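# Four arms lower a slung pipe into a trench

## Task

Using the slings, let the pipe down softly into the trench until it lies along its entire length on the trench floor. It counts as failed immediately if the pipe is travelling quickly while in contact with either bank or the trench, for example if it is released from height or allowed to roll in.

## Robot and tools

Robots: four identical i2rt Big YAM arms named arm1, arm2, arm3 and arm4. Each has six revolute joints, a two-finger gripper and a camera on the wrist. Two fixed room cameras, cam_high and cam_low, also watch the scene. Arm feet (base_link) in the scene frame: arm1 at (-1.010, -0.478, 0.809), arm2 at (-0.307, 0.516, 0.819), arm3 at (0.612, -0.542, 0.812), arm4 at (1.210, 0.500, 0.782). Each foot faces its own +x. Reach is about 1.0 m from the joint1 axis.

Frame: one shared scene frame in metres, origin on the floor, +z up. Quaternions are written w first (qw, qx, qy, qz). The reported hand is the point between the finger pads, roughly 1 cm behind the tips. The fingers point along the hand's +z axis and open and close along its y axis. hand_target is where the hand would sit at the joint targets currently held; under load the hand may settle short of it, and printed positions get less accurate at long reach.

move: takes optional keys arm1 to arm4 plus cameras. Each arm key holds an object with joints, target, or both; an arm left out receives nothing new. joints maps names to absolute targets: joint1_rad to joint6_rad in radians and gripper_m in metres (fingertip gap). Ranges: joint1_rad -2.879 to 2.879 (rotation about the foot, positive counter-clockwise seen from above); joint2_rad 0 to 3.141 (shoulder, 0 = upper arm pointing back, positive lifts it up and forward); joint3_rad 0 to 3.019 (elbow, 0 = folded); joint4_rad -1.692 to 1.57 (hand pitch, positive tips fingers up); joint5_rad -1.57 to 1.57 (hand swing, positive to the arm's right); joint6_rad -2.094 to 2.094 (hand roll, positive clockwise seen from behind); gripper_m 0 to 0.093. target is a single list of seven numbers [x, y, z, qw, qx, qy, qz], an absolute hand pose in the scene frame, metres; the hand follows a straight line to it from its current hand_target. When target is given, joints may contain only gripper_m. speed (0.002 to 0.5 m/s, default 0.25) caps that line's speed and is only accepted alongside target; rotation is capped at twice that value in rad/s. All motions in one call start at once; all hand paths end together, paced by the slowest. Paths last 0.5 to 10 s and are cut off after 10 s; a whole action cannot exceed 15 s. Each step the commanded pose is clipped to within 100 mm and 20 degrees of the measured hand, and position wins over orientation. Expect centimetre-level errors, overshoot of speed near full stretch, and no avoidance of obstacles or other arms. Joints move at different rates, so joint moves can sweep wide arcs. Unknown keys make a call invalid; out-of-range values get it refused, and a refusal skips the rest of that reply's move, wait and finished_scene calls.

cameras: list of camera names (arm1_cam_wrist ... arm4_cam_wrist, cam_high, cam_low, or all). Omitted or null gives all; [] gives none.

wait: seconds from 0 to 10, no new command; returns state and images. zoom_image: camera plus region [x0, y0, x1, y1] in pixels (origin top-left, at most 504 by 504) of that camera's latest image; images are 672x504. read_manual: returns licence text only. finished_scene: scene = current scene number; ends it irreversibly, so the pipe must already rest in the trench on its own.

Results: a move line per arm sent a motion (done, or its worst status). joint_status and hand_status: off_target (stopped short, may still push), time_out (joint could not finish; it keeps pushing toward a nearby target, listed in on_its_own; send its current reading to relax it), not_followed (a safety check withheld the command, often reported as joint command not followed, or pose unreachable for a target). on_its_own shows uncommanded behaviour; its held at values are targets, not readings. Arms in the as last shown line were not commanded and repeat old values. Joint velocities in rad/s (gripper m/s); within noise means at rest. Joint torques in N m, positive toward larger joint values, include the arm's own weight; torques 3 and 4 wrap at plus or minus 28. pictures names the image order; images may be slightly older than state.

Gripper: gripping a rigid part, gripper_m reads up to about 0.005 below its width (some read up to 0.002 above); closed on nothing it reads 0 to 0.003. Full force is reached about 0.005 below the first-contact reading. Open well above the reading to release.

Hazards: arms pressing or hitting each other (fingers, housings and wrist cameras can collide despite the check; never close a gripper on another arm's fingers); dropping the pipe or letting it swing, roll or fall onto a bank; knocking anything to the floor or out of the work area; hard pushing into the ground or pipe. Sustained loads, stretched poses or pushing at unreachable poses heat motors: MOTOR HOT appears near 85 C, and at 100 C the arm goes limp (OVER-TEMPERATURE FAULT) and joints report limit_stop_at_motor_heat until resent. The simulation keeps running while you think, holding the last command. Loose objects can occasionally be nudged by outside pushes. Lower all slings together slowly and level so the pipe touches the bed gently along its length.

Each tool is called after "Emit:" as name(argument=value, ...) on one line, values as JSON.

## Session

Emit:
move(arm1={"target": [-0.672, -0.489, 0.58, 0, 0.7071, -0.7071, 0], "speed": 0.35}, arm2={"target": [-0.697, 0.277, 0.584, 0, 0.7071, 0.7071, 0], "speed": 0.35}, arm3={"target": [0.884, -0.512, 0.58, 0, 0.7071, -0.7071, 0], "speed": 0.35}, arm4={"target": [0.864, 0.272, 0.584, 0, 0.7071, 0.7071, 0], "speed": 0.35})

Scene clock: 3.43 s.
Joint torques (N m): arm1=[-1.08 -13.39 1.36 0.83 0.02 -0.08] | arm2=[0.5 -19.19 5.04 -0.24 -0.07 0.06] | arm3=[1.73 6.77 10.19 0.81 0.22 0.05] | arm4=[-0.26 -16.44 3.78 0.51 0.08 -0.03]
Heat: arm1: hottest joint2_rad 30 °C; arm2: hottest joint2_rad 29 °C; arm3: hottest joint2_rad 29 °C; arm4: hottest joint3_rad 29 °C.
move: arm1 done; arm2 off_target; arm3 not_followed; arm4 off_target
Joint velocities: within noise
arm1.joint_positions: joint1_rad=-1.415 joint2_rad=+2.203 joint3_rad=+0.734 joint4_rad=-0.118 joint5_rad=-0.011 joint6_rad=-1.593 gripper_m=+0.09396
arm1.joint_status: not commanded
arm1.hand: x=-0.6723 y=-0.4862 z=+0.5835 quat_wxyz=(+0.000, +0.707, -0.707, -0.002) (m; scene frame)
arm1.hand_target: x=-0.6719 y=-0.4889 z=+0.5801 quat_wxyz=(+0.000, +0.707, -0.707, +0.000) (m; scene frame)
arm1.hand_status: done (0.004 m and 0.2 deg from the pose sent, 0.856 m and 54.2 deg at the start)
arm2.joint_positions: joint1_rad=-0.974 joint2_rad=+2.324 joint3_rad=+1.069 joint4_rad=-0.366 joint5_rad=+0.012 joint6_rad=-1.015 gripper_m=+0.09396
arm2.joint_status: not commanded
arm2.hand: x=-0.6841 y=+0.2913 z=+0.5755 quat_wxyz=(-0.006, -0.714, -0.700, -0.019) (m; scene frame)
arm2.hand_target: x=-0.6967 y=+0.2771 z=+0.5843 quat_wxyz=(+0.000, -0.707, -0.707, +0.000) (m; scene frame)
arm2.hand_status: off_target (0.021 m and 2.6 deg from the pose sent, 0.927 m and 70.5 deg at the start)
arm3.joint_positions: joint1_rad=+0.342 joint2_rad=+0.014 joint3_rad=+0.549 joint4_rad=-1.687 joint5_rad=+0.519 joint6_rad=+0.029 gripper_m=+0.09396
arm3.joint_status: not commanded
arm3.on_its_own: joint1_rad is held at +0.349, not at its first target +0.407; joint2_rad is held at +0.014, not at its first target +0.467; joint3_rad is held at +0.580, not at its first target +1.354; joint4_rad is held at -1.687, not at its first target -1.241; joint5_rad is held at +0.518, not at its first target -0.228; joint6_rad is held at +0.028, not at its first target -0.247
arm3.hand: x=+0.6555 y=-0.4473 z=+1.0075 quat_wxyz=(-0.322, +0.779, -0.536, -0.052) (m; scene frame)
arm3.hand_target: x=+0.6546 y=-0.4470 z=+1.0204 quat_wxyz=(-0.328, +0.776, -0.535, -0.066) (m; scene frame)
arm3.hand_status: not_followed (0.489 m and 43.2 deg from the pose sent, 0.900 m and 86.9 deg at the start; pose on its path clipped on 77 of 103 steps; a joint's target at an end of its range on 50 of 103 steps)
arm4.joint_positions: joint1_rad=-1.045 joint2_rad=+2.169 joint3_rad=+0.904 joint4_rad=-0.348 joint5_rad=+0.003 joint6_rad=-0.973 gripper_m=+0.09396
arm4.joint_status: not commanded
arm4.hand: x=+0.8816 y=+0.2793 z=+0.5763 quat_wxyz=(-0.005, -0.709, -0.705, -0.022) (m; scene frame)
arm4.hand_target: x=+0.8642 y=+0.2721 z=+0.5844 quat_wxyz=(+0.000, -0.707, -0.707, +0.000) (m; scene frame)
arm4.hand_status: off_target (0.021 m and 2.6 deg from the pose sent, 0.839 m and 59.3 deg at the start)
pictures: arm1_cam_wrist, arm2_cam_wrist, arm3_cam_wrist, arm4_cam_wrist, cam_high, cam_low
pose unreachable (arm3 arm): on one or more control steps of this call this arm could not follow its commanded pose, so it was not sent that pose on those steps. On the call's last step it was still not sent that pose. It may still have moved: this result reports where it is.
cause: moving toward the commanded pose would bring two parts of the arm too close to each other (its upper arm (the part past joint 2) and its fingers).

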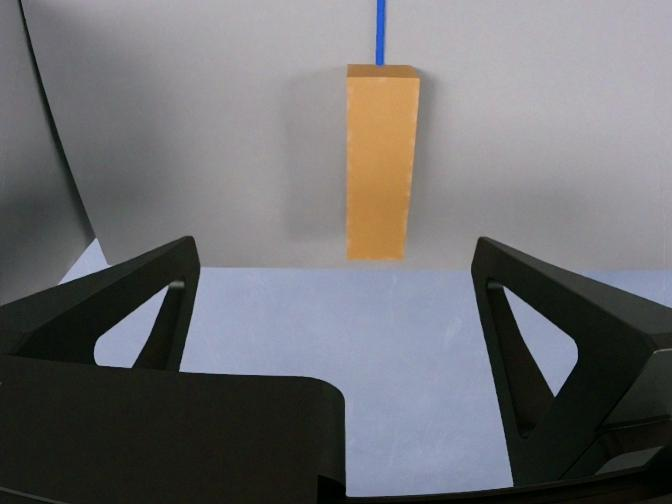

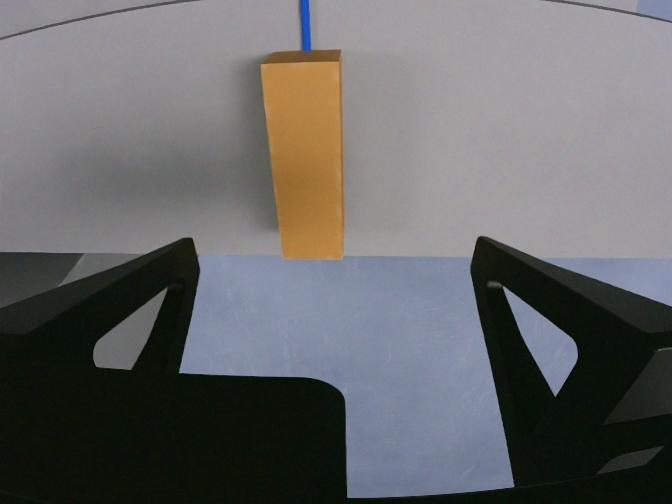

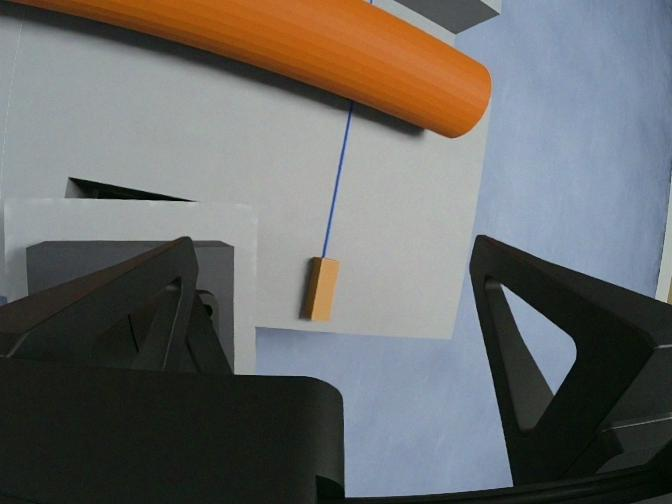

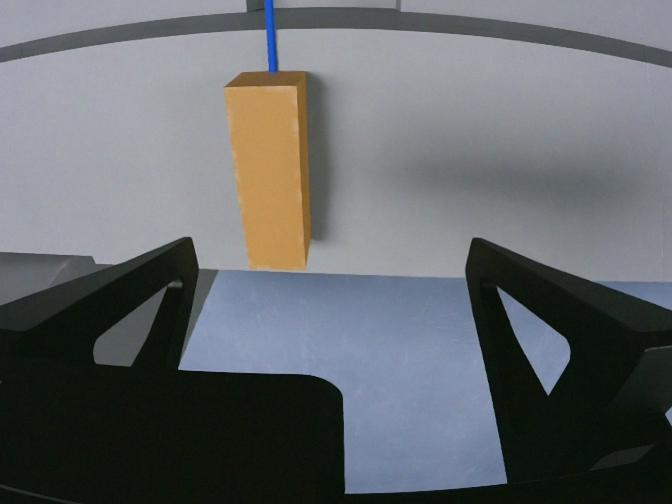

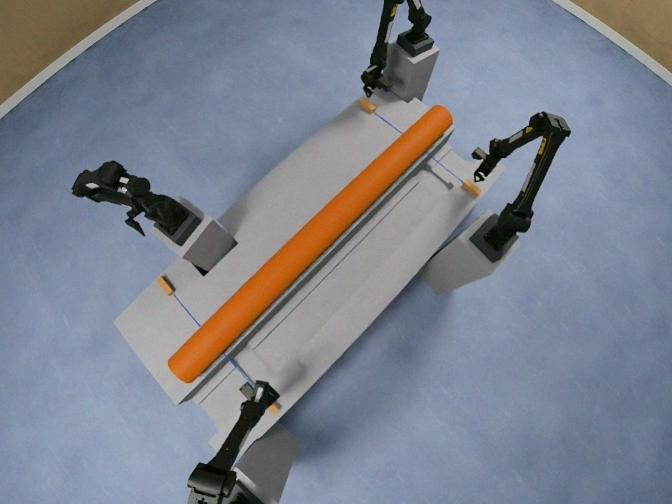

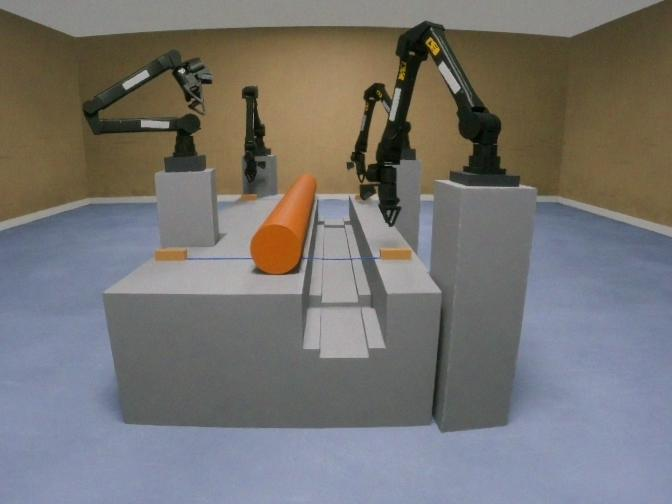

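Emit:
move(arm3={"joints": {"joint1_rad": -1.55, "joint2_rad": 1.2, "joint3_rad": 0.56, "joint4_rad": -0.95, "joint5_rad": 0.0, "joint6_rad": -1.38}}, arm1={"target": [-0.646, -0.485, 0.463, 0, 0.7071, -0.7071, 0], "speed": 0.15}, arm2={"target": [-0.682, 0.267, 0.465, 0, 0.7071, 0.7071, 0], "speed": 0.15}, arm4={"target": [0.899, 0.272, 0.465, 0, 0.7071, 0.7071, 0], "speed": 0.15}, cameras=[])

Emit:
move(arm3={"target": [0.912, -0.512, 0.58, 0, 0.7071, -0.7071, 0], "speed": 0.25}, cameras=["arm1_cam_wrist", "arm2_cam_wrist", "arm3_cam_wrist", "arm4_cam_wrist"])

Scene clock: 15.77 s.
Joint torques (N m): arm1=[0.56 -14.15 0.38 0.87 -0.02 0.05] | arm2=[0.44 -18.67 3.3 0.03 -0.11 0.21] | arm3=[0.97 -6.89 7.5 0.21 -0.26 -0.05] | arm4=[1.03 -15.68 1.21 0.65 0.04 0.31]
Heat: arm1: hottest joint2_rad 31 °C; arm2: hottest joint2_rad 31 °C; arm3: hottest joint2_rad 29 °C; arm4: hottest joint3_rad 29 °C.
move: arm1 off_target; arm2 off_target; arm3 done; arm4 done
Joint velocities: within noise
arm1.joint_positions: joint1_rad=-1.415 joint2_rad=+2.550 joint3_rad=+0.960 joint4_rad=+0.013 joint5_rad=-0.011 joint6_rad=-1.593 gripper_m=+0.09396
arm1.joint_status: not commanded
arm1.hand: x=-0.6405 y=-0.4879 z=+0.4715 quat_wxyz=(-0.003, +0.707, -0.707, +0.002) (m; scene frame)
arm1.hand_target: x=-0.6462 y=-0.4851 z=+0.4632 quat_wxyz=(+0.000, +0.707, -0.707, +0.000) (m; scene frame)
arm1.hand_status: off_target (0.011 m and 0.5 deg from the pose sent, 0.123 m and 0.2 deg at the start)
arm2.joint_positions: joint1_rad=-0.940 joint2_rad=+2.613 joint3_rad=+1.201 joint4_rad=-0.198 joint5_rad=+0.012 joint6_rad=-0.996 gripper_m=+0.09396
arm2.joint_status: not commanded
arm2.hand: x=-0.6742 y=+0.2784 z=+0.4640 quat_wxyz=(-0.004, -0.709, -0.705, -0.014) (m; scene frame)
arm2.hand_target: x=-0.6819 y=+0.2670 z=+0.4653 quat_wxyz=(+0.000, -0.707, -0.707, +0.000) (m; scene frame)
arm2.hand_status: off_target (0.014 m and 1.7 deg from the pose sent, 0.113 m and 2.6 deg at the start)
arm3.joint_positions: joint1_rad=-1.546 joint2_rad=+1.197 joint3_rad=+0.549 joint4_rad=-0.957 joint5_rad=+0.001 joint6_rad=-1.373 gripper_m=+0.09397
arm3.joint_status: all done
arm3.hand: x=+0.8507 y=-0.4975 z=+0.8448 quat_wxyz=(+0.009, +0.704, -0.710, -0.011) (m; scene frame)
arm3.hand_target: x=+0.8571 y=-0.4971 z=+0.8473 quat_wxyz=(+0.003, +0.705, -0.709, -0.008) (m; scene frame)
arm3.hand_status: not commanded
arm4.joint_positions: joint1_rad=-1.015 joint2_rad=+2.478 joint3_rad=+0.959 joint4_rad=-0.074 joint5_rad=+0.004 joint6_rad=-0.953 gripper_m=+0.09396
arm4.joint_status: not commanded
arm4.hand: x=+0.9047 y=+0.2806 z=+0.4642 quat_wxyz=(-0.002, -0.705, -0.709, -0.012) (m; scene frame)
arm4.hand_target: x=+0.8989 y=+0.2720 z=+0.4652 quat_wxyz=(+0.000, -0.707, -0.707, +0.000) (m; scene frame)
arm4.hand_status: done (0.010 m and 1.4 deg from the pose sent, 0.113 m and 2.6 deg at the start)
pictures: none
No camera images: "cameras" was empty.

Scene clock: 17.47 s.
Joint torques (N m): arm1=[0.62 -14.97 0.43 0.99 -0.01 0.09] | arm2=[0.44 -18.67 3.28 0.02 -0.11 0.2] | arm3=[0.44 -15.79 0.28 0.36 -0.1 -0.07] | arm4=[0.97 -15.68 1.18 0.69 0.03 0.32]
Heat: arm1: hottest joint2_rad 31 °C; arm2: hottest joint2_rad 31 °C; arm3: hottest joint2_rad 30 °C; arm4: hottest joint3_rad 29 °C.
move: arm3 done
Joint velocities: within noise
arm1, arm2, arm4: as last shown
arm3.joint_positions: joint1_rad=-1.626 joint2_rad=+2.209 joint3_rad=+0.635 joint4_rad=-0.014 joint5_rad=+0.007 joint6_rad=-1.462 gripper_m=+0.09397
arm3.joint_status: not commanded
arm3.hand: x=+0.9075 y=-0.5093 z=+0.5795 quat_wxyz=(+0.004, +0.708, -0.707, -0.005) (m; scene frame)
arm3.hand_target: x=+0.9119 y=-0.5120 z=+0.5801 quat_wxyz=(+0.000, +0.707, -0.707, +0.000) (m; scene frame)
arm3.hand_status: done (0.005 m and 0.8 deg from the pose sent, 0.272 m and 1.8 deg at the start)
arm4.hand: x=+0.9047 y=+0.2806 z=+0.4642 quat_wxyz=(-0.002, -0.706, -0.709, -0.012) (m; scene frame)
pictures: arm1_cam_wrist, arm2_cam_wrist, arm3_cam_wrist, arm4_cam_wrist

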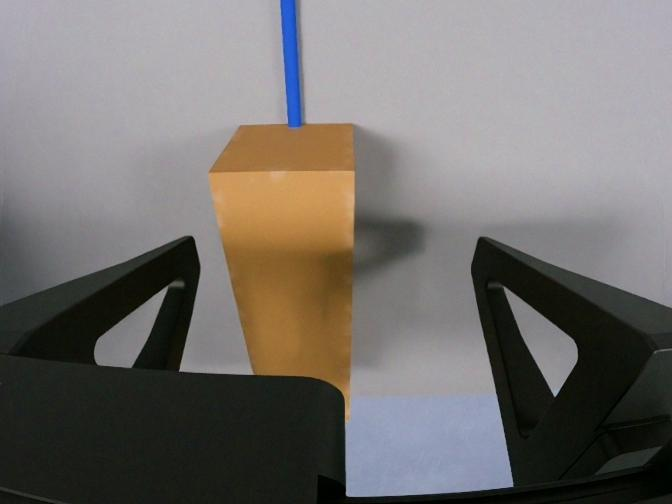

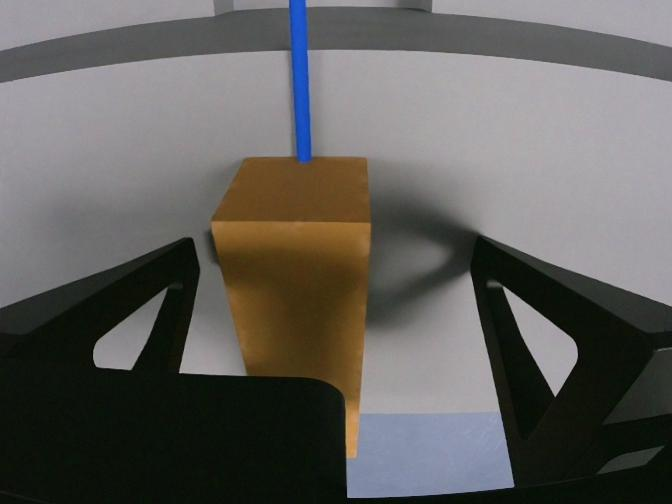

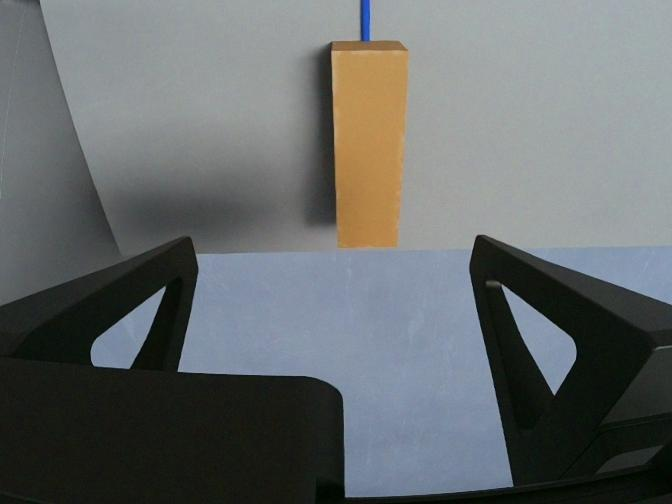

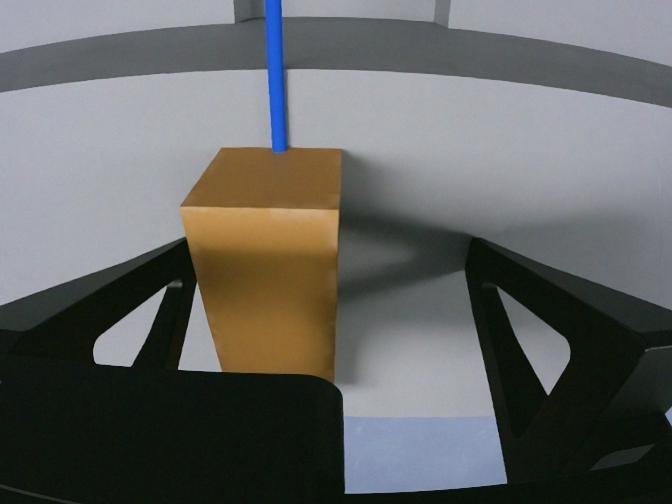

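Emit:
move(arm1={"target": [-0.658, -0.485, 0.462, 0, 0.7071, -0.7071, 0], "speed": 0.15}, arm2={"target": [-0.671, 0.268, 0.465, 0, 0.7071, 0.7071, 0], "speed": 0.15}, arm3={"target": [0.931, -0.498, 0.464, 0, 0.7071, -0.7071, 0], "speed": 0.15}, arm4={"target": [0.917, 0.274, 0.466, 0, 0.7071, 0.7071, 0], "speed": 0.15}, cameras=[])

Emit:
move(arm1={"joints": {"gripper_m": 0.02}}, arm2={"joints": {"gripper_m": 0.02}}, arm3={"joints": {"gripper_m": 0.02}}, arm4={"joints": {"gripper_m": 0.02}}, cameras=[])

Emit:
move(arm1={"target": [-0.650, -0.272, 0.75, 0, 0.7071, -0.7071, 0], "speed": 0.2}, arm2={"target": [-0.675, 0.066, 0.756, 0, 0.7071, 0.7071, 0], "speed": 0.2}, arm3={"target": [0.931, -0.277, 0.748, 0, 0.7071, -0.7071, 0], "speed": 0.2}, arm4={"target": [0.912, 0.058, 0.76, 0, 0.7071, 0.7071, 0], "speed": 0.2})

Scene clock: 27.33 s.
Joint torques (N m): arm1=[1.03 -14.15 -0.38 0.92 0.03 0.08] | arm2=[0.56 -18.96 1.52 0.16 -0.11 0.23] | arm3=[2.02 -17.26 -0.83 0.39 -0.11 0.1] | arm4=[1.08 -15.79 -0.09 0.73 0.05 0.32]
Heat: arm1: hottest joint2_rad 31 °C; arm2: hottest joint2_rad 32 °C; arm3: hottest joint2_rad 30 °C; arm4: hottest joint3_rad 29 °C.
move: arm1 off_target; arm2 done; arm3 done; arm4 done
Joint velocities: within noise
arm1.joint_positions: joint1_rad=-1.415 joint2_rad=+2.550 joint3_rad=+0.940 joint4_rad=+0.044 joint5_rad=-0.011 joint6_rad=-1.593 gripper_m=+0.09396
arm1.joint_status: not commanded
arm1.hand: x=-0.6451 y=-0.4878 z=+0.4717 quat_wxyz=(-0.008, +0.707, -0.707, +0.006) (m; scene frame)
arm1.hand_target: x=-0.6581 y=-0.4851 z=+0.4625 quat_wxyz=(+0.000, +0.707, -0.707, +0.000) (m; scene frame)
arm1.hand_status: off_target (0.016 m and 1.1 deg from the pose sent, 0.020 m and 0.5 deg at the start)
arm2.joint_positions: joint1_rad=-0.930 joint2_rad=+2.613 joint3_rad=+1.192 joint4_rad=-0.176 joint5_rad=+0.012 joint6_rad=-0.985 gripper_m=+0.09396
arm2.joint_status: not commanded
arm2.hand: x=-0.6718 y=+0.2746 z=+0.4634 quat_wxyz=(-0.002, -0.709, -0.705, -0.007) (m; scene frame)
arm2.hand_target: x=-0.6710 y=+0.2679 z=+0.4650 quat_wxyz=(+0.000, -0.707, -0.707, +0.000) (m; scene frame)
arm2.hand_status: done (0.007 m and 0.9 deg from the pose sent, 0.011 m and 1.7 deg at the start)
arm3.joint_positions: joint1_rad=-1.610 joint2_rad=+2.569 joint3_rad=+0.859 joint4_rad=+0.136 joint5_rad=+0.007 joint6_rad=-1.444 gripper_m=+0.09397
arm3.joint_status: not commanded
arm3.hand: x=+0.9339 y=-0.5001 z=+0.4677 quat_wxyz=(-0.001, +0.707, -0.707, -0.001) (m; scene frame)
arm3.hand_target: x=+0.9311 y=-0.4980 z=+0.4641 quat_wxyz=(+0.000, +0.707, -0.707, +0.000) (m; scene frame)
arm3.hand_status: done (0.005 m and 0.2 deg from the pose sent, 0.118 m and 0.8 deg at the start)
arm4.joint_positions: joint1_rad=-0.991 joint2_rad=+2.478 joint3_rad=+0.930 joint4_rad=-0.037 joint5_rad=+0.004 joint6_rad=-0.929 gripper_m=+0.09396
arm4.joint_status: not commanded
arm4.hand: x=+0.9168 y=+0.2788 z=+0.4638 quat_wxyz=(-0.002, -0.706, -0.708, -0.008) (m; scene frame)
arm4.hand_target: x=+0.9169 y=+0.2740 z=+0.4660 quat_wxyz=(+0.000, -0.707, -0.707, +0.000) (m; scene frame)
arm4.hand_status: done (0.005 m and 0.9 deg from the pose sent, 0.014 m and 1.4 deg at the start)
pictures: none
No camera images: "cameras" was empty.

Scene clock: 28.00 s.
Joint torques (N m): arm1=[0.21 -13.98 -0.5 1.02 -0.02 0.08] | arm2=[0.44 -18.9 1.55 0.05 -0.11 0.21] | arm3=[1.96 -17.2 -0.79 0.39 -0.12 0.09] | arm4=[1.03 -15.74 -0.01 0.68 0.06 0.31]
Heat: arm1: hottest joint2_rad 31 °C; arm2: hottest joint2_rad 32 °C; arm3: hottest joint2_rad 30 °C; arm4: hottest joint3_rad 29 °C.
move: arm1 off_target; arm2 off_target; arm3 off_target; arm4 off_target
Joint velocities: within noise
arm1.joint_positions: joint1_rad=-1.415 joint2_rad=+2.550 joint3_rad=+0.940 joint4_rad=+0.046 joint5_rad=-0.011 joint6_rad=-1.593 gripper_m=+0.03387
arm1.joint_status: gripper_m off_target (ended at +0.03390, target +0.02000)
arm1.hand: x=-0.6448 y=-0.4878 z=+0.4717 quat_wxyz=(-0.008, +0.707, -0.707, +0.007) (m; scene frame)
arm1.hand_target: x=-0.6581 y=-0.4852 z=+0.4625 quat_wxyz=(+0.000, +0.707, -0.707, +0.000) (m; scene frame)
arm1.hand_status: not commanded
arm2.joint_positions: joint1_rad=-0.929 joint2_rad=+2.613 joint3_rad=+1.192 joint4_rad=-0.174 joint5_rad=+0.012 joint6_rad=-0.984 gripper_m=+0.03438
arm2.joint_status: gripper_m off_target (ended at +0.03441, target +0.02000)
arm2.hand: x=-0.6719 y=+0.2741 z=+0.4634 quat_wxyz=(-0.002, -0.709, -0.705, -0.006) (m; scene frame)
arm2.hand_target: x=-0.6711 y=+0.2680 z=+0.4650 quat_wxyz=(+0.000, -0.707, -0.707, +0.000) (m; scene frame)
arm2.hand_status: not commanded
arm3.joint_positions: joint1_rad=-1.610 joint2_rad=+2.569 joint3_rad=+0.859 joint4_rad=+0.137 joint5_rad=+0.007 joint6_rad=-1.443 gripper_m=+0.03465
arm3.joint_status: gripper_m off_target (ended at +0.03468, target +0.02000)
arm3.hand: x=+0.9340 y=-0.5001 z=+0.4677 quat_wxyz=(-0.001, +0.706, -0.708, +0.000) (m; scene frame)
arm3.hand_target: x=+0.9311 y=-0.4981 z=+0.4641 quat_wxyz=(+0.000, +0.707, -0.707, +0.000) (m; scene frame)
arm3.hand_status: not commanded
arm4.joint_positions: joint1_rad=-0.990 joint2_rad=+2.478 joint3_rad=+0.929 joint4_rad=-0.035 joint5_rad=+0.003 joint6_rad=-0.928 gripper_m=+0.03470
arm4.joint_status: gripper_m off_target (ended at +0.03473, target +0.02000)
arm4.hand: x=+0.9174 y=+0.2786 z=+0.4638 quat_wxyz=(-0.002, -0.706, -0.708, -0.007) (m; scene frame)
arm4.hand_target: x=+0.9171 y=+0.2740 z=+0.4660 quat_wxyz=(+0.000, -0.707, -0.707, +0.000) (m; scene frame)
arm4.hand_status: not commanded
pictures: none
No camera images: "cameras" was empty.

Scene clock: 30.57 s.
Joint torques (N m): arm1=[-0.91 -15.15 7.41 0.05 -0.06 0.11] | arm2=[-0.09 -22.3 11.12 -0.99 -0.14 0.25] | arm3=[1.2 -17.85 6.74 -0.36 -0.24 0.1] | arm4=[0.73 -19.49 9.22 -0.35 0.08 0.32]
Heat: arm1: hottest joint2_rad 31 °C; arm2: hottest joint2_rad 32 °C; arm3: hottest joint2_rad 31 °C; arm4: hottest joint3_rad 29 °C.
move: arm1 off_target; arm2 off_target; arm3 off_target; arm4 off_target
Joint velocities: within noise
arm1.joint_positions: joint1_rad=-0.876 joint2_rad=+1.815 joint3_rad=+0.889 joint4_rad=-0.669 joint5_rad=-0.015 joint6_rad=-1.065 gripper_m=+0.03387
arm1.joint_status: not commanded
arm1.hand: x=-0.6603 y=-0.2782 z=+0.7422 quat_wxyz=(+0.008, +0.711, -0.703, -0.003) (m; scene frame)
arm1.hand_target: x=-0.6503 y=-0.2721 z=+0.7500 quat_wxyz=(+0.000, +0.707, -0.707, +0.000) (m; scene frame)
arm1.hand_status: off_target (0.014 m and 1.2 deg from the pose sent, 0.352 m and 1.2 deg at the start)
arm2.joint_positions: joint1_rad=-0.629 joint2_rad=+2.157 joint3_rad=+1.432 joint4_rad=-0.901 joint5_rad=+0.009 joint6_rad=-0.691 gripper_m=+0.03438
arm2.joint_status: not commanded
arm2.hand: x=-0.6654 y=+0.0839 z=+0.7369 quat_wxyz=(+0.002, -0.707, -0.707, -0.020) (m; scene frame)
arm2.hand_target: x=-0.6745 y=+0.0666 z=+0.7564 quat_wxyz=(+0.000, -0.707, -0.707, +0.000) (m; scene frame)
arm2.hand_status: off_target (0.028 m and 2.4 deg from the pose sent, 0.359 m and 0.9 deg at the start)
arm3.joint_positions: joint1_rad=-1.041 joint2_rad=+1.829 joint3_rad=+0.890 joint4_rad=-0.659 joint5_rad=+0.006 joint6_rad=-0.883 gripper_m=+0.03465
arm3.joint_status: not commanded
arm3.hand: x=+0.9227 y=-0.2848 z=+0.7407 quat_wxyz=(+0.009, +0.710, -0.705, +0.000) (m; scene frame)
arm3.hand_target: x=+0.9309 y=-0.2772 z=+0.7480 quat_wxyz=(+0.000, +0.707, -0.707, +0.000) (m; scene frame)
arm3.hand_status: off_target (0.014 m and 1.2 deg from the pose sent, 0.358 m and 0.2 deg at the start)
arm4.joint_positions: joint1_rad=-0.663 joint2_rad=+1.980 joint3_rad=+1.266 joint4_rad=-0.907 joint5_rad=+0.003 joint6_rad=-0.606 gripper_m=+0.03470
arm4.joint_status: not commanded
arm4.hand: x=+0.9218 y=+0.0774 z=+0.7368 quat_wxyz=(+0.004, -0.703, -0.710, -0.025) (m; scene frame)
arm4.hand_target: x=+0.9125 y=+0.0588 z=+0.7602 quat_wxyz=(+0.000, -0.707, -0.707, +0.000) (m; scene frame)
arm4.hand_status: off_target (0.032 m and 3.0 deg from the pose sent, 0.369 m and 0.9 deg at the start)
pictures: arm1_cam_wrist, arm2_cam_wrist, arm3_cam_wrist, arm4_cam_wrist, cam_high, cam_low

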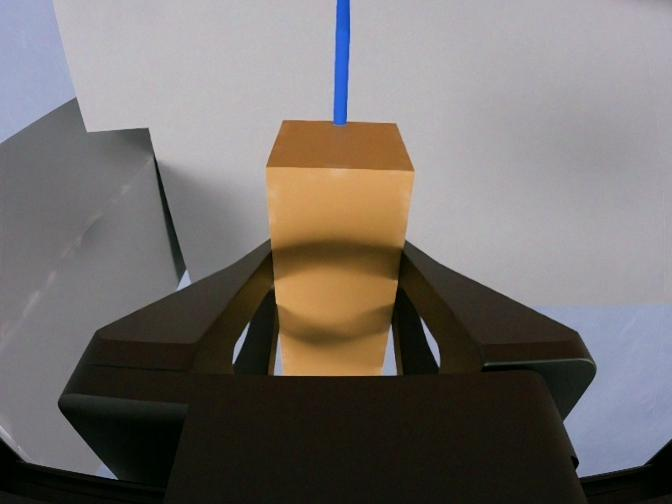

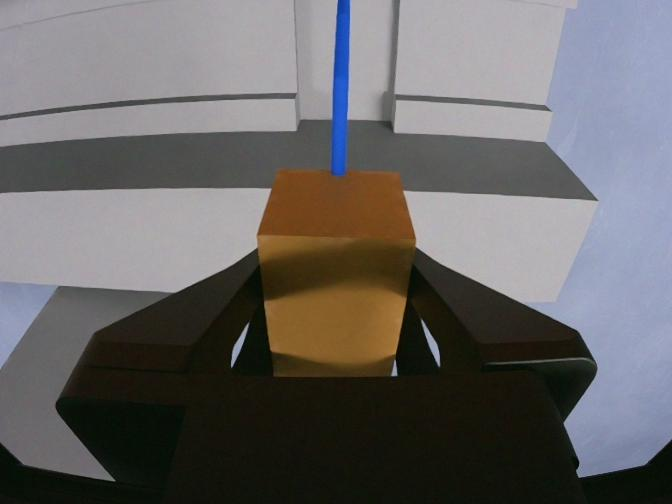

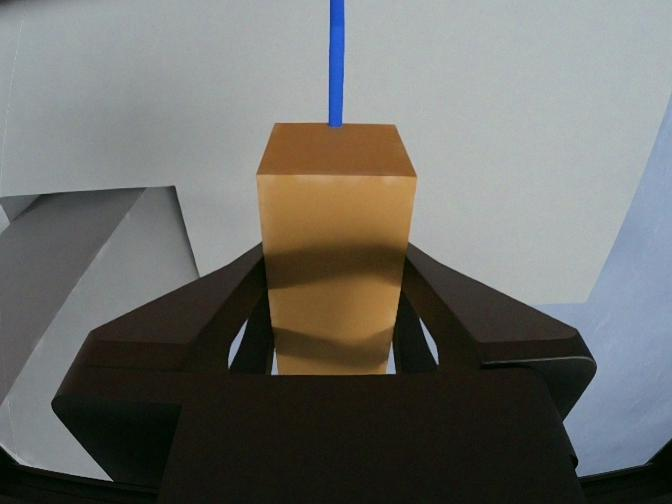

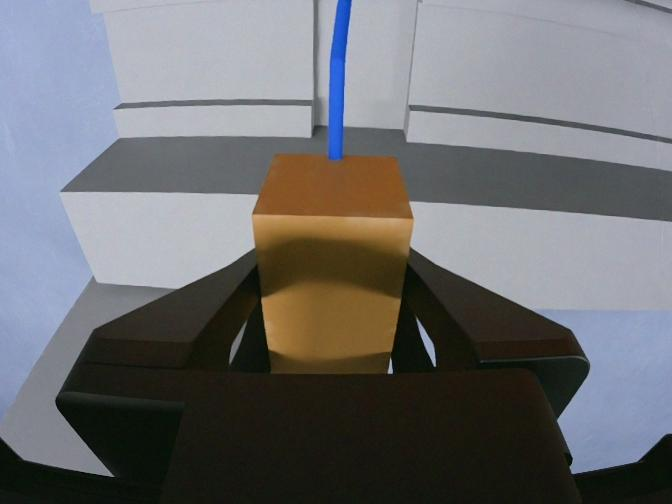

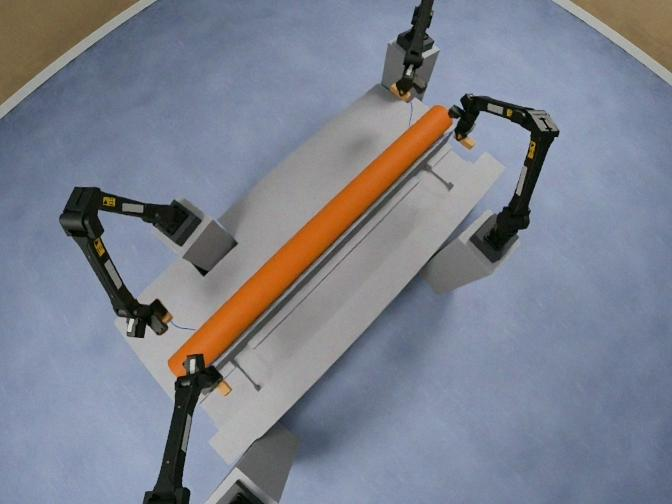

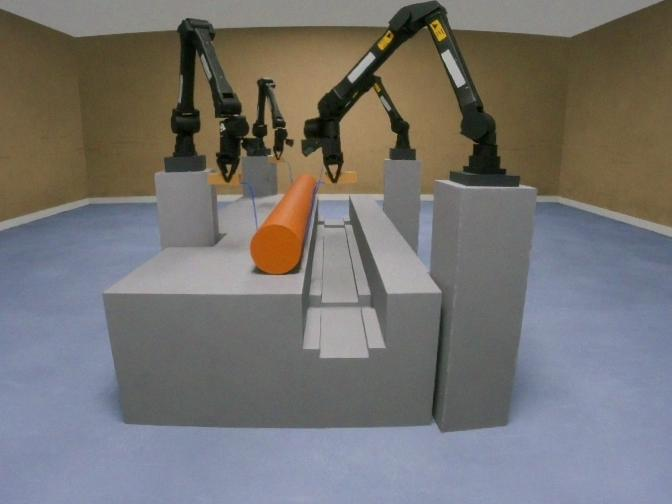

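Emit:
move(arm1={"target": [-0.645, -0.269, 0.892, 0, 0.7071, -0.7071, 0], "speed": 0.08}, arm2={"target": [-0.668, 0.063, 0.90, 0, 0.7071, 0.7071, 0], "speed": 0.08}, arm3={"target": [0.933, -0.274, 0.888, 0, 0.7071, -0.7071, 0], "speed": 0.08}, arm4={"target": [0.922, 0.066, 0.90, 0, 0.7071, 0.7071, 0], "speed": 0.08}, cameras=["cam_low", "cam_high"])

Scene clock: 35.87 s.
Joint torques (N m): arm1=[-1.9 -20.95 12.82 -1.62 0.16 -0.11] | arm2=[-0.62 -31.79 13.83 -3.11 -0.12 0.09] | arm3=[0.73 -24.41 11.43 -1.87 -0.16 -0.05] | arm4=[0.62 -28.57 12.29 -2.32 -0.03 0.12]
Heat: arm1: hottest joint2_rad 31 °C; arm2: hottest joint2_rad 33 °C; arm3: hottest joint2_rad 31 °C; arm4: hottest joint3_rad 30 °C.
move: arm1 off_target; arm2 off_target; arm3 off_target; arm4 off_target
Joint velocities: within noise
arm1.joint_positions: joint1_rad=-0.868 joint2_rad=+1.650 joint3_rad=+0.970 joint4_rad=-1.011 joint5_rad=-0.018 joint6_rad=-1.049 gripper_m=+0.03387
arm1.joint_status: not commanded
arm1.hand: x=-0.6771 y=-0.2817 z=+0.8301 quat_wxyz=(+0.054, +0.707, -0.705, -0.016) (m; scene frame)
arm1.hand_target: x=-0.6484 y=-0.2707 z=+0.8895 quat_wxyz=(+0.000, +0.707, -0.707, +0.001) (m; scene frame)
arm1.hand_status: off_target (0.071 m and 6.5 deg from the pose sent, 0.151 m and 1.1 deg at the start)
arm2.joint_positions: joint1_rad=-0.608 joint2_rad=+2.078 joint3_rad=+1.432 joint4_rad=-1.072 joint5_rad=+0.009 joint6_rad=-0.662 gripper_m=+0.03438
arm2.joint_status: not commanded
arm2.hand: x=-0.6400 y=+0.0978 z=+0.7828 quat_wxyz=(+0.008, -0.708, -0.703, -0.066) (m; scene frame)
arm2.hand_target: x=-0.6589 y=+0.0744 z=+0.8718 quat_wxyz=(+0.000, -0.707, -0.707, +0.000) (m; scene frame)
arm2.hand_status: off_target (0.125 m and 7.6 deg from the pose sent, 0.165 m and 2.4 deg at the start; pose on its path clipped on 48 of 79 steps)
arm3.joint_positions: joint1_rad=-1.030 joint2_rad=+1.657 joint3_rad=+0.968 joint4_rad=-1.010 joint5_rad=+0.005 joint6_rad=-0.864 gripper_m=+0.03464
arm3.joint_status: not commanded
arm3.hand: x=+0.9062 y=-0.2935 z=+0.8306 quat_wxyz=(+0.059, +0.706, -0.706, -0.005) (m; scene frame)
arm3.hand_target: x=+0.9304 y=-0.2761 z=+0.8859 quat_wxyz=(+0.000, +0.707, -0.707, +0.000) (m; scene frame)
arm3.hand_status: off_target (0.066 m and 6.8 deg from the pose sent, 0.148 m and 1.1 deg at the start)
arm4.joint_positions: joint1_rad=-0.652 joint2_rad=+1.881 joint3_rad=+1.266 joint4_rad=-1.102 joint5_rad=+0.007 joint6_rad=-0.582 gripper_m=+0.03470
arm4.joint_status: not commanded
arm4.hand: x=+0.9438 y=+0.1024 z=+0.7885 quat_wxyz=(+0.016, -0.706, -0.704, -0.072) (m; scene frame)
arm4.hand_target: x=+0.9289 y=+0.0773 z=+0.8769 quat_wxyz=(+0.000, -0.707, -0.707, +0.000) (m; scene frame)
arm4.hand_status: off_target (0.119 m and 8.4 deg from the pose sent, 0.164 m and 3.0 deg at the start; pose on its path clipped on 44 of 79 steps)
pictures: cam_high, cam_low

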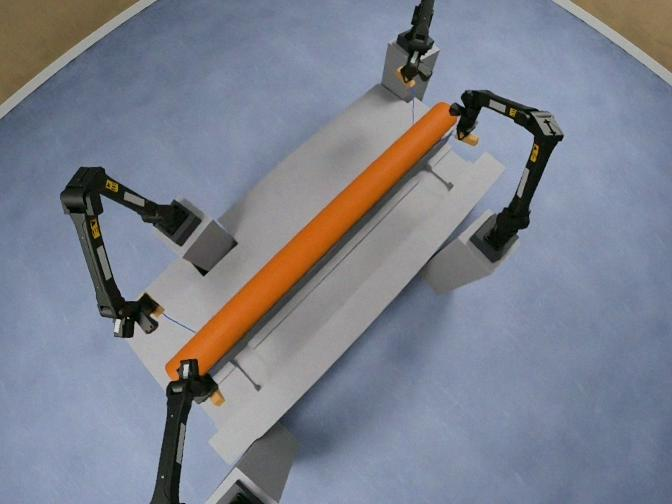

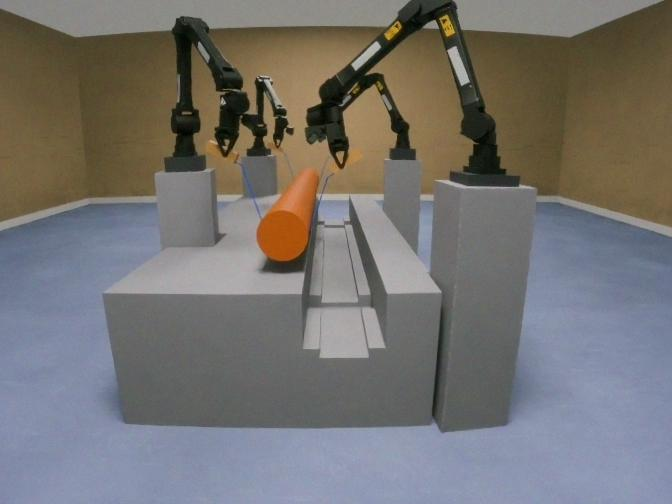

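Emit:
move(arm1={"target":[-0.645,-0.042,0.905,0,0.7071,-0.7071,0],"speed":0.1}, arm2={"target":[-0.668,0.309,0.885,0,0.7071,0.7071,0],"speed":0.1}, arm3={"target":[0.931,-0.08,0.905,0,0.7071,-0.7071,0],"speed":0.1}, arm4={"target":[0.92,0.28,0.885,0,0.7071,0.7071,0],"speed":0.1}, cameras=["cam_low"])

Emit:
zoom_image(camera="cam_low", region=[220, 120, 440, 370])

Scene clock: 54.77 s.
Joint torques (N m): arm1=[-1.79 -24.35 14.68 -1.43 0.13 -0.06] | arm2=[-2.55 -22.18 10.35 -1.37 0 -0.13] | arm3=[0.44 -30.86 13.14 -1.85 -0.16 -0.03] | arm4=[-1.08 -18.73 9.06 -0.96 0.12 -0.12]
Heat: arm1: hottest joint3_rad 37 °C; arm2: hottest joint2_rad 38 °C; arm3: hottest joint2_rad 33 °C; arm4: hottest joint3_rad 33 °C.
move: arm1 off_target; arm2 off_target; arm3 off_target; arm4 off_target
Joint velocities: within noise
arm1.joint_positions: joint1_rad=-0.508 joint2_rad=+1.950 joint3_rad=+1.448 joint4_rad=-1.174 joint5_rad=-0.019 joint6_rad=-0.703 gripper_m=+0.03387
arm1.joint_status: not commanded
arm1.hand: x=-0.6744 y=-0.0629 z=+0.8387 quat_wxyz=(+0.052, +0.711, -0.701, +0.003) (m; scene frame)
arm1.hand_target: x=-0.6483 y=-0.0458 z=+0.9044 quat_wxyz=(-0.001, +0.707, -0.707, +0.000) (m; scene frame)
arm1.hand_status: off_target (0.075 m and 6.0 deg from the pose sent, 0.253 m and 6.5 deg at the start)
arm2.joint_positions: joint1_rad=-0.954 joint2_rad=+1.679 joint3_rad=+0.991 joint4_rad=-1.001 joint5_rad=+0.012 joint6_rad=-1.019 gripper_m=+0.03438
arm2.joint_status: not commanded
arm2.hand: x=-0.6449 y=+0.3095 z=+0.8365 quat_wxyz=(-0.013, -0.704, -0.708, -0.052) (m; scene frame)
arm2.hand_target: x=-0.6662 y=+0.3097 z=+0.8826 quat_wxyz=(+0.001, -0.707, -0.707, -0.001) (m; scene frame)
arm2.hand_status: off_target (0.054 m and 6.2 deg from the pose sent, 0.236 m and 7.6 deg at the start)
arm3.joint_positions: joint1_rad=-0.758 joint2_rad=+1.966 joint3_rad=+1.436 joint4_rad=-1.174 joint5_rad=+0.003 joint6_rad=-0.599 gripper_m=+0.03464
arm3.joint_status: not commanded
arm3.hand: x=+0.9074 y=-0.1061 z=+0.8340 quat_wxyz=(+0.061, +0.708, -0.703, +0.012) (m; scene frame)
arm3.hand_target: x=+0.9280 y=-0.0842 z=+0.9040 quat_wxyz=(+0.000, +0.707, -0.707, +0.000) (m; scene frame)
arm3.hand_status: off_target (0.079 m and 7.1 deg from the pose sent, 0.227 m and 6.8 deg at the start)
arm4.joint_positions: joint1_rad=-0.960 joint2_rad=+1.481 joint3_rad=+0.895 joint4_rad=-1.086 joint5_rad=+0.005 joint6_rad=-0.889 gripper_m=+0.03470
arm4.joint_status: not commanded
arm4.hand: x=+0.9365 y=+0.2823 z=+0.8393 quat_wxyz=(-0.006, -0.708, -0.705, -0.051) (m; scene frame)
arm4.hand_target: x=+0.9214 y=+0.2805 z=+0.8822 quat_wxyz=(+0.001, -0.707, -0.707, +0.000) (m; scene frame)
arm4.hand_status: off_target (0.049 m and 5.9 deg from the pose sent, 0.204 m and 8.4 deg at the start)
pictures: cam_low

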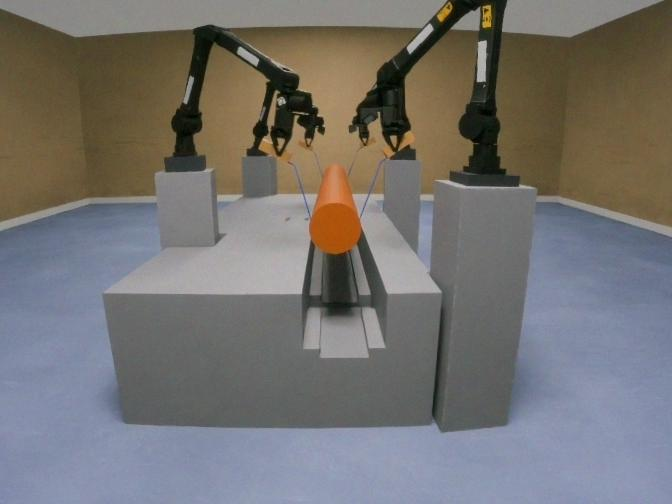

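Scaled by 2.016.

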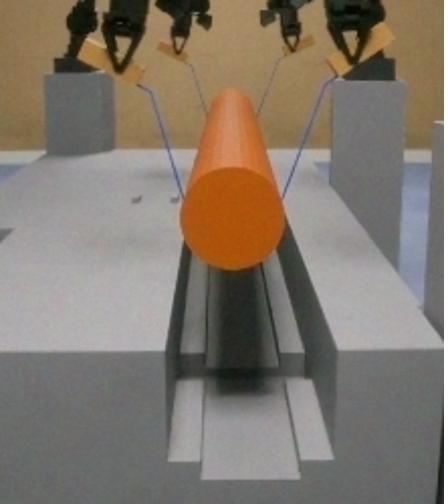

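Emit:
move(arm1={"target":[-0.645,-0.04,0.635,0,0.7071,-0.7071,0],"speed":0.12}, arm2={"target":[-0.668,0.311,0.623,0,0.7071,0.7071,0],"speed":0.12}, arm3={"target":[0.931,-0.068,0.644,0,0.7071,-0.7071,0],"speed":0.12}, arm4={"target":[0.92,0.292,0.631,0,0.7071,0.7071,0],"speed":0.12}, cameras=["cam_low"])

Emit:
zoom_image(camera="cam_low", region=[220, 120, 440, 370])

Scene clock: 65.10 s.
Joint torques (N m): arm1=[-1.2 -26.34 7.19 -0.2 0.08 0.03] | arm2=[-3.19 -21.54 3.56 -1.03 0.06 -0.08] | arm3=[0.67 -32.32 7.05 -0.96 -0.17 0] | arm4=[-1.61 -17.85 2.54 -0.34 0.08 -0.11]
Heat: arm1: hottest joint3_rad 40 °C; arm2: hottest joint2_rad 39 °C; arm3: hottest joint2_rad 36 °C; arm4: hottest joint3_rad 34 °C.
move: arm1 off_target; arm2 off_target; arm3 off_target; arm4 off_target
Joint velocities: within noise
arm1.joint_positions: joint1_rad=-0.505 joint2_rad=+2.366 joint3_rad=+1.392 joint4_rad=-0.675 joint5_rad=-0.019 joint6_rad=-0.695 gripper_m=+0.03387
arm1.joint_status: not commanded
arm1.hand: x=-0.6718 y=-0.0634 z=+0.5957 quat_wxyz=(+0.038, +0.710, -0.703, +0.002) (m; scene frame)
arm1.hand_target: x=-0.6459 y=-0.0412 z=+0.6350 quat_wxyz=(+0.000, +0.707, -0.707, +0.000) (m; scene frame)
arm1.hand_status: off_target (0.053 m and 4.4 deg from the pose sent, 0.207 m and 6.0 deg at the start)
arm2.joint_positions: joint1_rad=-0.959 joint2_rad=+2.228 joint3_rad=+0.921 joint4_rad=-0.328 joint5_rad=+0.010 joint6_rad=-1.037 gripper_m=+0.03439
arm2.joint_status: not commanded
arm2.hand: x=-0.6414 y=+0.3100 z=+0.5982 quat_wxyz=(-0.008, -0.701, -0.713, -0.026) (m; scene frame)
arm2.hand_target: x=-0.6672 y=+0.3114 z=+0.6219 quat_wxyz=(+0.001, -0.707, -0.707, +0.000) (m; scene frame)
arm2.hand_status: off_target (0.036 m and 3.2 deg from the pose sent, 0.215 m and 6.2 deg at the start)
arm3.joint_positions: joint1_rad=-0.751 joint2_rad=+2.382 joint3_rad=+1.396 joint4_rad=-0.684 joint5_rad=+0.003 joint6_rad=-0.589 gripper_m=+0.03464
arm3.joint_status: not commanded
arm3.hand: x=+0.9064 y=-0.0994 z=+0.5961 quat_wxyz=(+0.044, +0.708, -0.705, +0.009) (m; scene frame)
arm3.hand_target: x=+0.9299 y=-0.0696 z=+0.6434 quat_wxyz=(+0.000, +0.707, -0.707, +0.000) (m; scene frame)
arm3.hand_status: off_target (0.062 m and 5.1 deg from the pose sent, 0.195 m and 7.1 deg at the start)
arm4.joint_positions: joint1_rad=-0.986 joint2_rad=+2.023 joint3_rad=+0.726 joint4_rad=-0.325 joint5_rad=+0.005 joint6_rad=-0.923 gripper_m=+0.03470
arm4.joint_status: not commanded
arm4.hand: x=+0.9403 y=+0.2950 z=+0.6094 quat_wxyz=(-0.004, -0.705, -0.708, -0.027) (m; scene frame)
arm4.hand_target: x=+0.9205 y=+0.2923 z=+0.6297 quat_wxyz=(+0.001, -0.707, -0.707, +0.000) (m; scene frame)
arm4.hand_status: off_target (0.030 m and 3.1 deg from the pose sent, 0.209 m and 5.9 deg at the start)
pictures: cam_low

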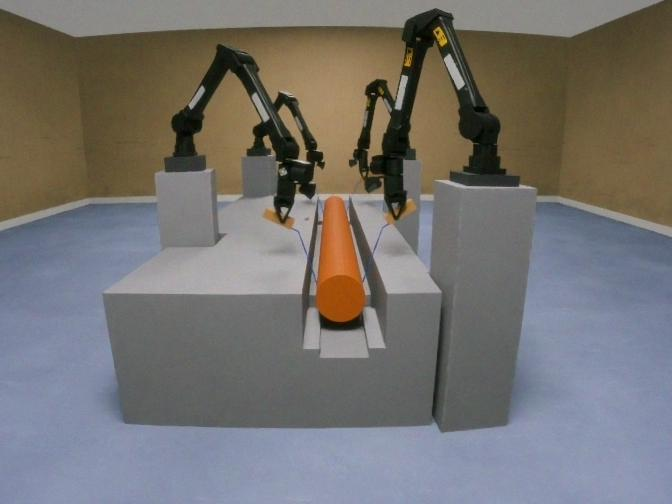

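Scaled by 2.016.

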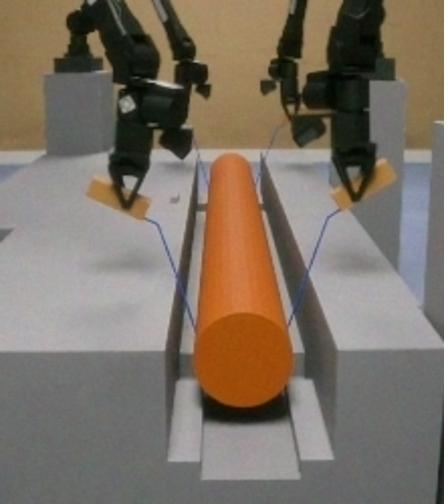

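Emit:
move(arm1={"target":[-0.645,-0.042,0.555,0,0.7071,-0.7071,0],"speed":0.04}, arm2={"target":[-0.668,0.31,0.543,0,0.7071,0.7071,0],"speed":0.04}, arm3={"target":[0.931,-0.064,0.563,0,0.7071,-0.7071,0],"speed":0.04}, arm4={"target":[0.92,0.296,0.551,0,0.7071,0.7071,0],"speed":0.04}, cameras=["cam_low"])

Emit:
zoom_image(camera="cam_low", region=[220, 120, 440, 370])

Emit:
move(arm1={"target":[-0.657,-0.122,0.42,0,0.7071,-0.7071,0],"speed":0.1}, arm2={"target":[-0.664,0.298,0.42,0,0.7071,0.7071,0],"speed":0.1}, arm3={"target":[0.926,-0.137,0.425,0,0.7071,-0.7071,0],"speed":0.1}, arm4={"target":[0.922,0.295,0.425,0,0.7071,0.7071,0],"speed":0.1}, cameras=["cam_low"])

Emit:
zoom_image(camera="cam_low", region=[220, 120, 440, 370])

Scene clock: 74.27 s.
Joint torques (N m): arm1=[-1.9 -19.84 7.45 0.96 0.07 0.01] | arm2=[-1.61 -16.62 3.71 0.02 -0.04 0.07] | arm3=[0.56 -25.23 6.72 0.35 -0.12 0.02] | arm4=[-0.44 -13.22 2.32 0.7 0.05 -0.01]
Heat: arm1: hottest joint3_rad 39 °C; arm2: hottest joint2_rad 38 °C; arm3: hottest joint2_rad 37 °C; arm4: hottest joint3_rad 33 °C.
move: arm1 off_target; arm2 off_target; arm3 off_target; arm4 off_target
Joint velocities: within noise
arm1.joint_positions: joint1_rad=-0.507 joint2_rad=+2.440 joint3_rad=+1.442 joint4_rad=-0.587 joint5_rad=-0.019 joint6_rad=-0.694 gripper_m=+0.03387
arm1.joint_status: not commanded
arm1.hand: x=-0.6560 y=-0.0463 z=+0.5660 quat_wxyz=(+0.006, +0.710, -0.704, -0.001) (m; scene frame)
arm1.hand_target: x=-0.6453 y=-0.0426 z=+0.5553 quat_wxyz=(+0.000, +0.707, -0.707, +0.000) (m; scene frame)
arm1.hand_status: off_target (0.016 m and 0.9 deg from the pose sent, 0.053 m and 4.5 deg at the start)
arm2.joint_positions: joint1_rad=-0.980 joint2_rad=+2.384 joint3_rad=+0.986 joint4_rad=-0.211 joint5_rad=+0.011 joint6_rad=-1.047 gripper_m=+0.03439
arm2.joint_status: not commanded
arm2.hand: x=-0.6535 y=+0.3115 z=+0.5430 quat_wxyz=(-0.005, -0.705, -0.709, -0.013) (m; scene frame)
arm2.hand_target: x=-0.6679 y=+0.3101 z=+0.5434 quat_wxyz=(+0.000, -0.707, -0.707, +0.000) (m; scene frame)
arm2.hand_status: off_target (0.015 m and 1.7 deg from the pose sent, 0.061 m and 3.2 deg at the start)
arm3.joint_positions: joint1_rad=-0.746 joint2_rad=+2.466 joint3_rad=+1.471 joint4_rad=-0.607 joint5_rad=+0.002 joint6_rad=-0.589 gripper_m=+0.03464
arm3.joint_status: not commanded
arm3.hand: x=+0.9207 y=-0.0722 z=+0.5656 quat_wxyz=(+0.011, +0.710, -0.704, +0.002) (m; scene frame)
arm3.hand_target: x=+0.9309 y=-0.0643 z=+0.5633 quat_wxyz=(+0.000, +0.707, -0.707, +0.000) (m; scene frame)
arm3.hand_status: off_target (0.013 m and 1.3 deg from the pose sent, 0.055 m and 5.1 deg at the start)
arm4.joint_positions: joint1_rad=-1.012 joint2_rad=+2.206 joint3_rad=+0.759 joint4_rad=-0.149 joint5_rad=+0.004 joint6_rad=-0.943 gripper_m=+0.03470
arm4.joint_status: not commanded
arm4.hand: x=+0.9322 y=+0.2998 z=+0.5515 quat_wxyz=(-0.002, -0.708, -0.706, -0.013) (m; scene frame)
arm4.hand_target: x=+0.9202 y=+0.2961 z=+0.5513 quat_wxyz=(+0.000, -0.707, -0.707, +0.000) (m; scene frame)
arm4.hand_status: off_target (0.013 m and 1.5 deg from the pose sent, 0.062 m and 3.1 deg at the start)
pictures: cam_low

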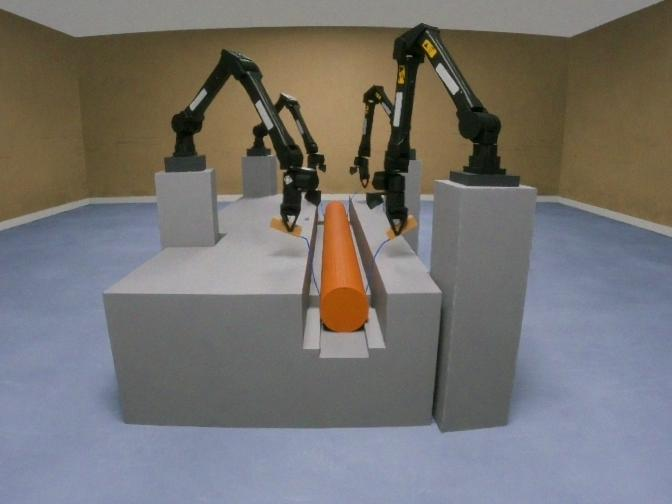

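Scaled by 2.016.

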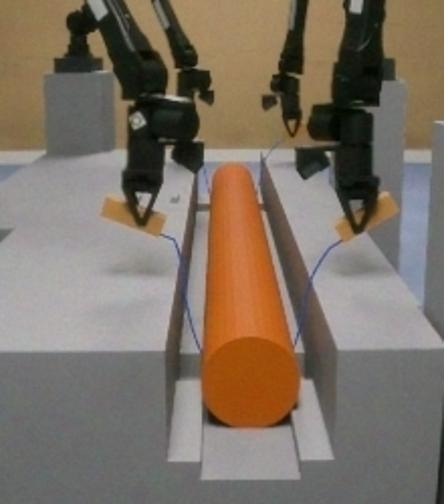

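Scene clock: 76.37 s.
Joint torques (N m): arm1=[-1.55 -13.39 3.92 1.48 0.73 0.01] | arm2=[0.67 -8.76 7.75 1.81 -0.72 0.27] | arm3=[-0.26 -18.14 4.44 0.94 0.46 0.09] | arm4=[1.14 -5.95 5 2.28 -0.38 0.08]
Heat: arm1: hottest joint3_rad 39 °C; arm2: hottest joint2_rad 38 °C; arm3: hottest joint2_rad 37 °C; arm4: hottest joint3_rad 33 °C.
move: arm1 off_target; arm2 off_target; arm3 off_target; arm4 off_target
Joint velocities: within noise
arm1.joint_positions: joint1_rad=-0.578 joint2_rad=+2.607 joint3_rad=+1.403 joint4_rad=-0.306 joint5_rad=-0.035 joint6_rad=-0.771 gripper_m=+0.03387
arm1.joint_status: not commanded
arm1.hand: x=-0.6428 y=-0.0887 z=+0.4735 quat_wxyz=(-0.032, +0.712, -0.701, -0.010) (m; scene frame)
arm1.hand_target: x=-0.6605 y=-0.1240 z=+0.4262 quat_wxyz=(+0.000, +0.707, -0.707, +0.000) (m; scene frame)
arm1.hand_status: off_target (0.065 m and 4.0 deg from the pose sent, 0.165 m and 0.9 deg at the start)
arm2.joint_positions: joint1_rad=-0.984 joint2_rad=+2.609 joint3_rad=+1.114 joint4_rad=-0.122 joint5_rad=+0.026 joint6_rad=-1.043 gripper_m=+0.03439
arm2.joint_status: not commanded
arm2.hand: x=-0.6564 y=+0.3137 z=+0.4613 quat_wxyz=(+0.001, -0.708, -0.706, -0.019) (m; scene frame)
arm2.hand_target: x=-0.6610 y=+0.3001 z=+0.4250 quat_wxyz=(+0.000, -0.707, -0.707, +0.000) (m; scene frame)
arm2.hand_status: off_target (0.045 m and 2.2 deg from the pose sent, 0.124 m and 1.7 deg at the start)
arm3.joint_positions: joint1_rad=-0.805 joint2_rad=+2.639 joint3_rad=+1.437 joint4_rad=-0.329 joint5_rad=-0.012 joint6_rad=-0.665 gripper_m=+0.03464
arm3.joint_status: not commanded
arm3.hand: x=+0.9305 y=-0.1102 z=+0.4684 quat_wxyz=(-0.023, +0.716, -0.698, -0.011) (m; scene frame)
arm3.hand_target: x=+0.9236 y=-0.1386 z=+0.4291 quat_wxyz=(+0.000, +0.707, -0.707, +0.000) (m; scene frame)
arm3.hand_status: off_target (0.051 m and 3.3 deg from the pose sent, 0.155 m and 1.3 deg at the start)
arm4.joint_positions: joint1_rad=-1.032 joint2_rad=+2.485 joint3_rad=+0.869 joint4_rad=+0.017 joint5_rad=+0.015 joint6_rad=-0.948 gripper_m=+0.03470
arm4.joint_status: not commanded
arm4.hand: x=+0.9307 y=+0.3088 z=+0.4618 quat_wxyz=(+0.003, -0.713, -0.701, -0.016) (m; scene frame)
arm4.hand_target: x=+0.9240 y=+0.2967 z=+0.4293 quat_wxyz=(+0.000, -0.707, -0.707, +0.000) (m; scene frame)
arm4.hand_status: off_target (0.040 m and 2.1 deg from the pose sent, 0.127 m and 1.5 deg at the start)
pictures: cam_low

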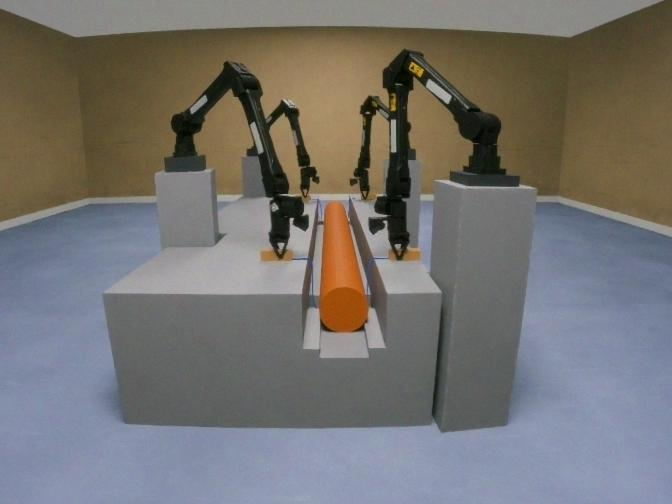

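Scaled by 2.016.

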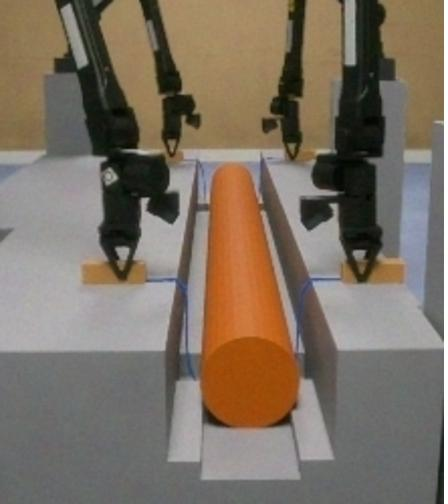

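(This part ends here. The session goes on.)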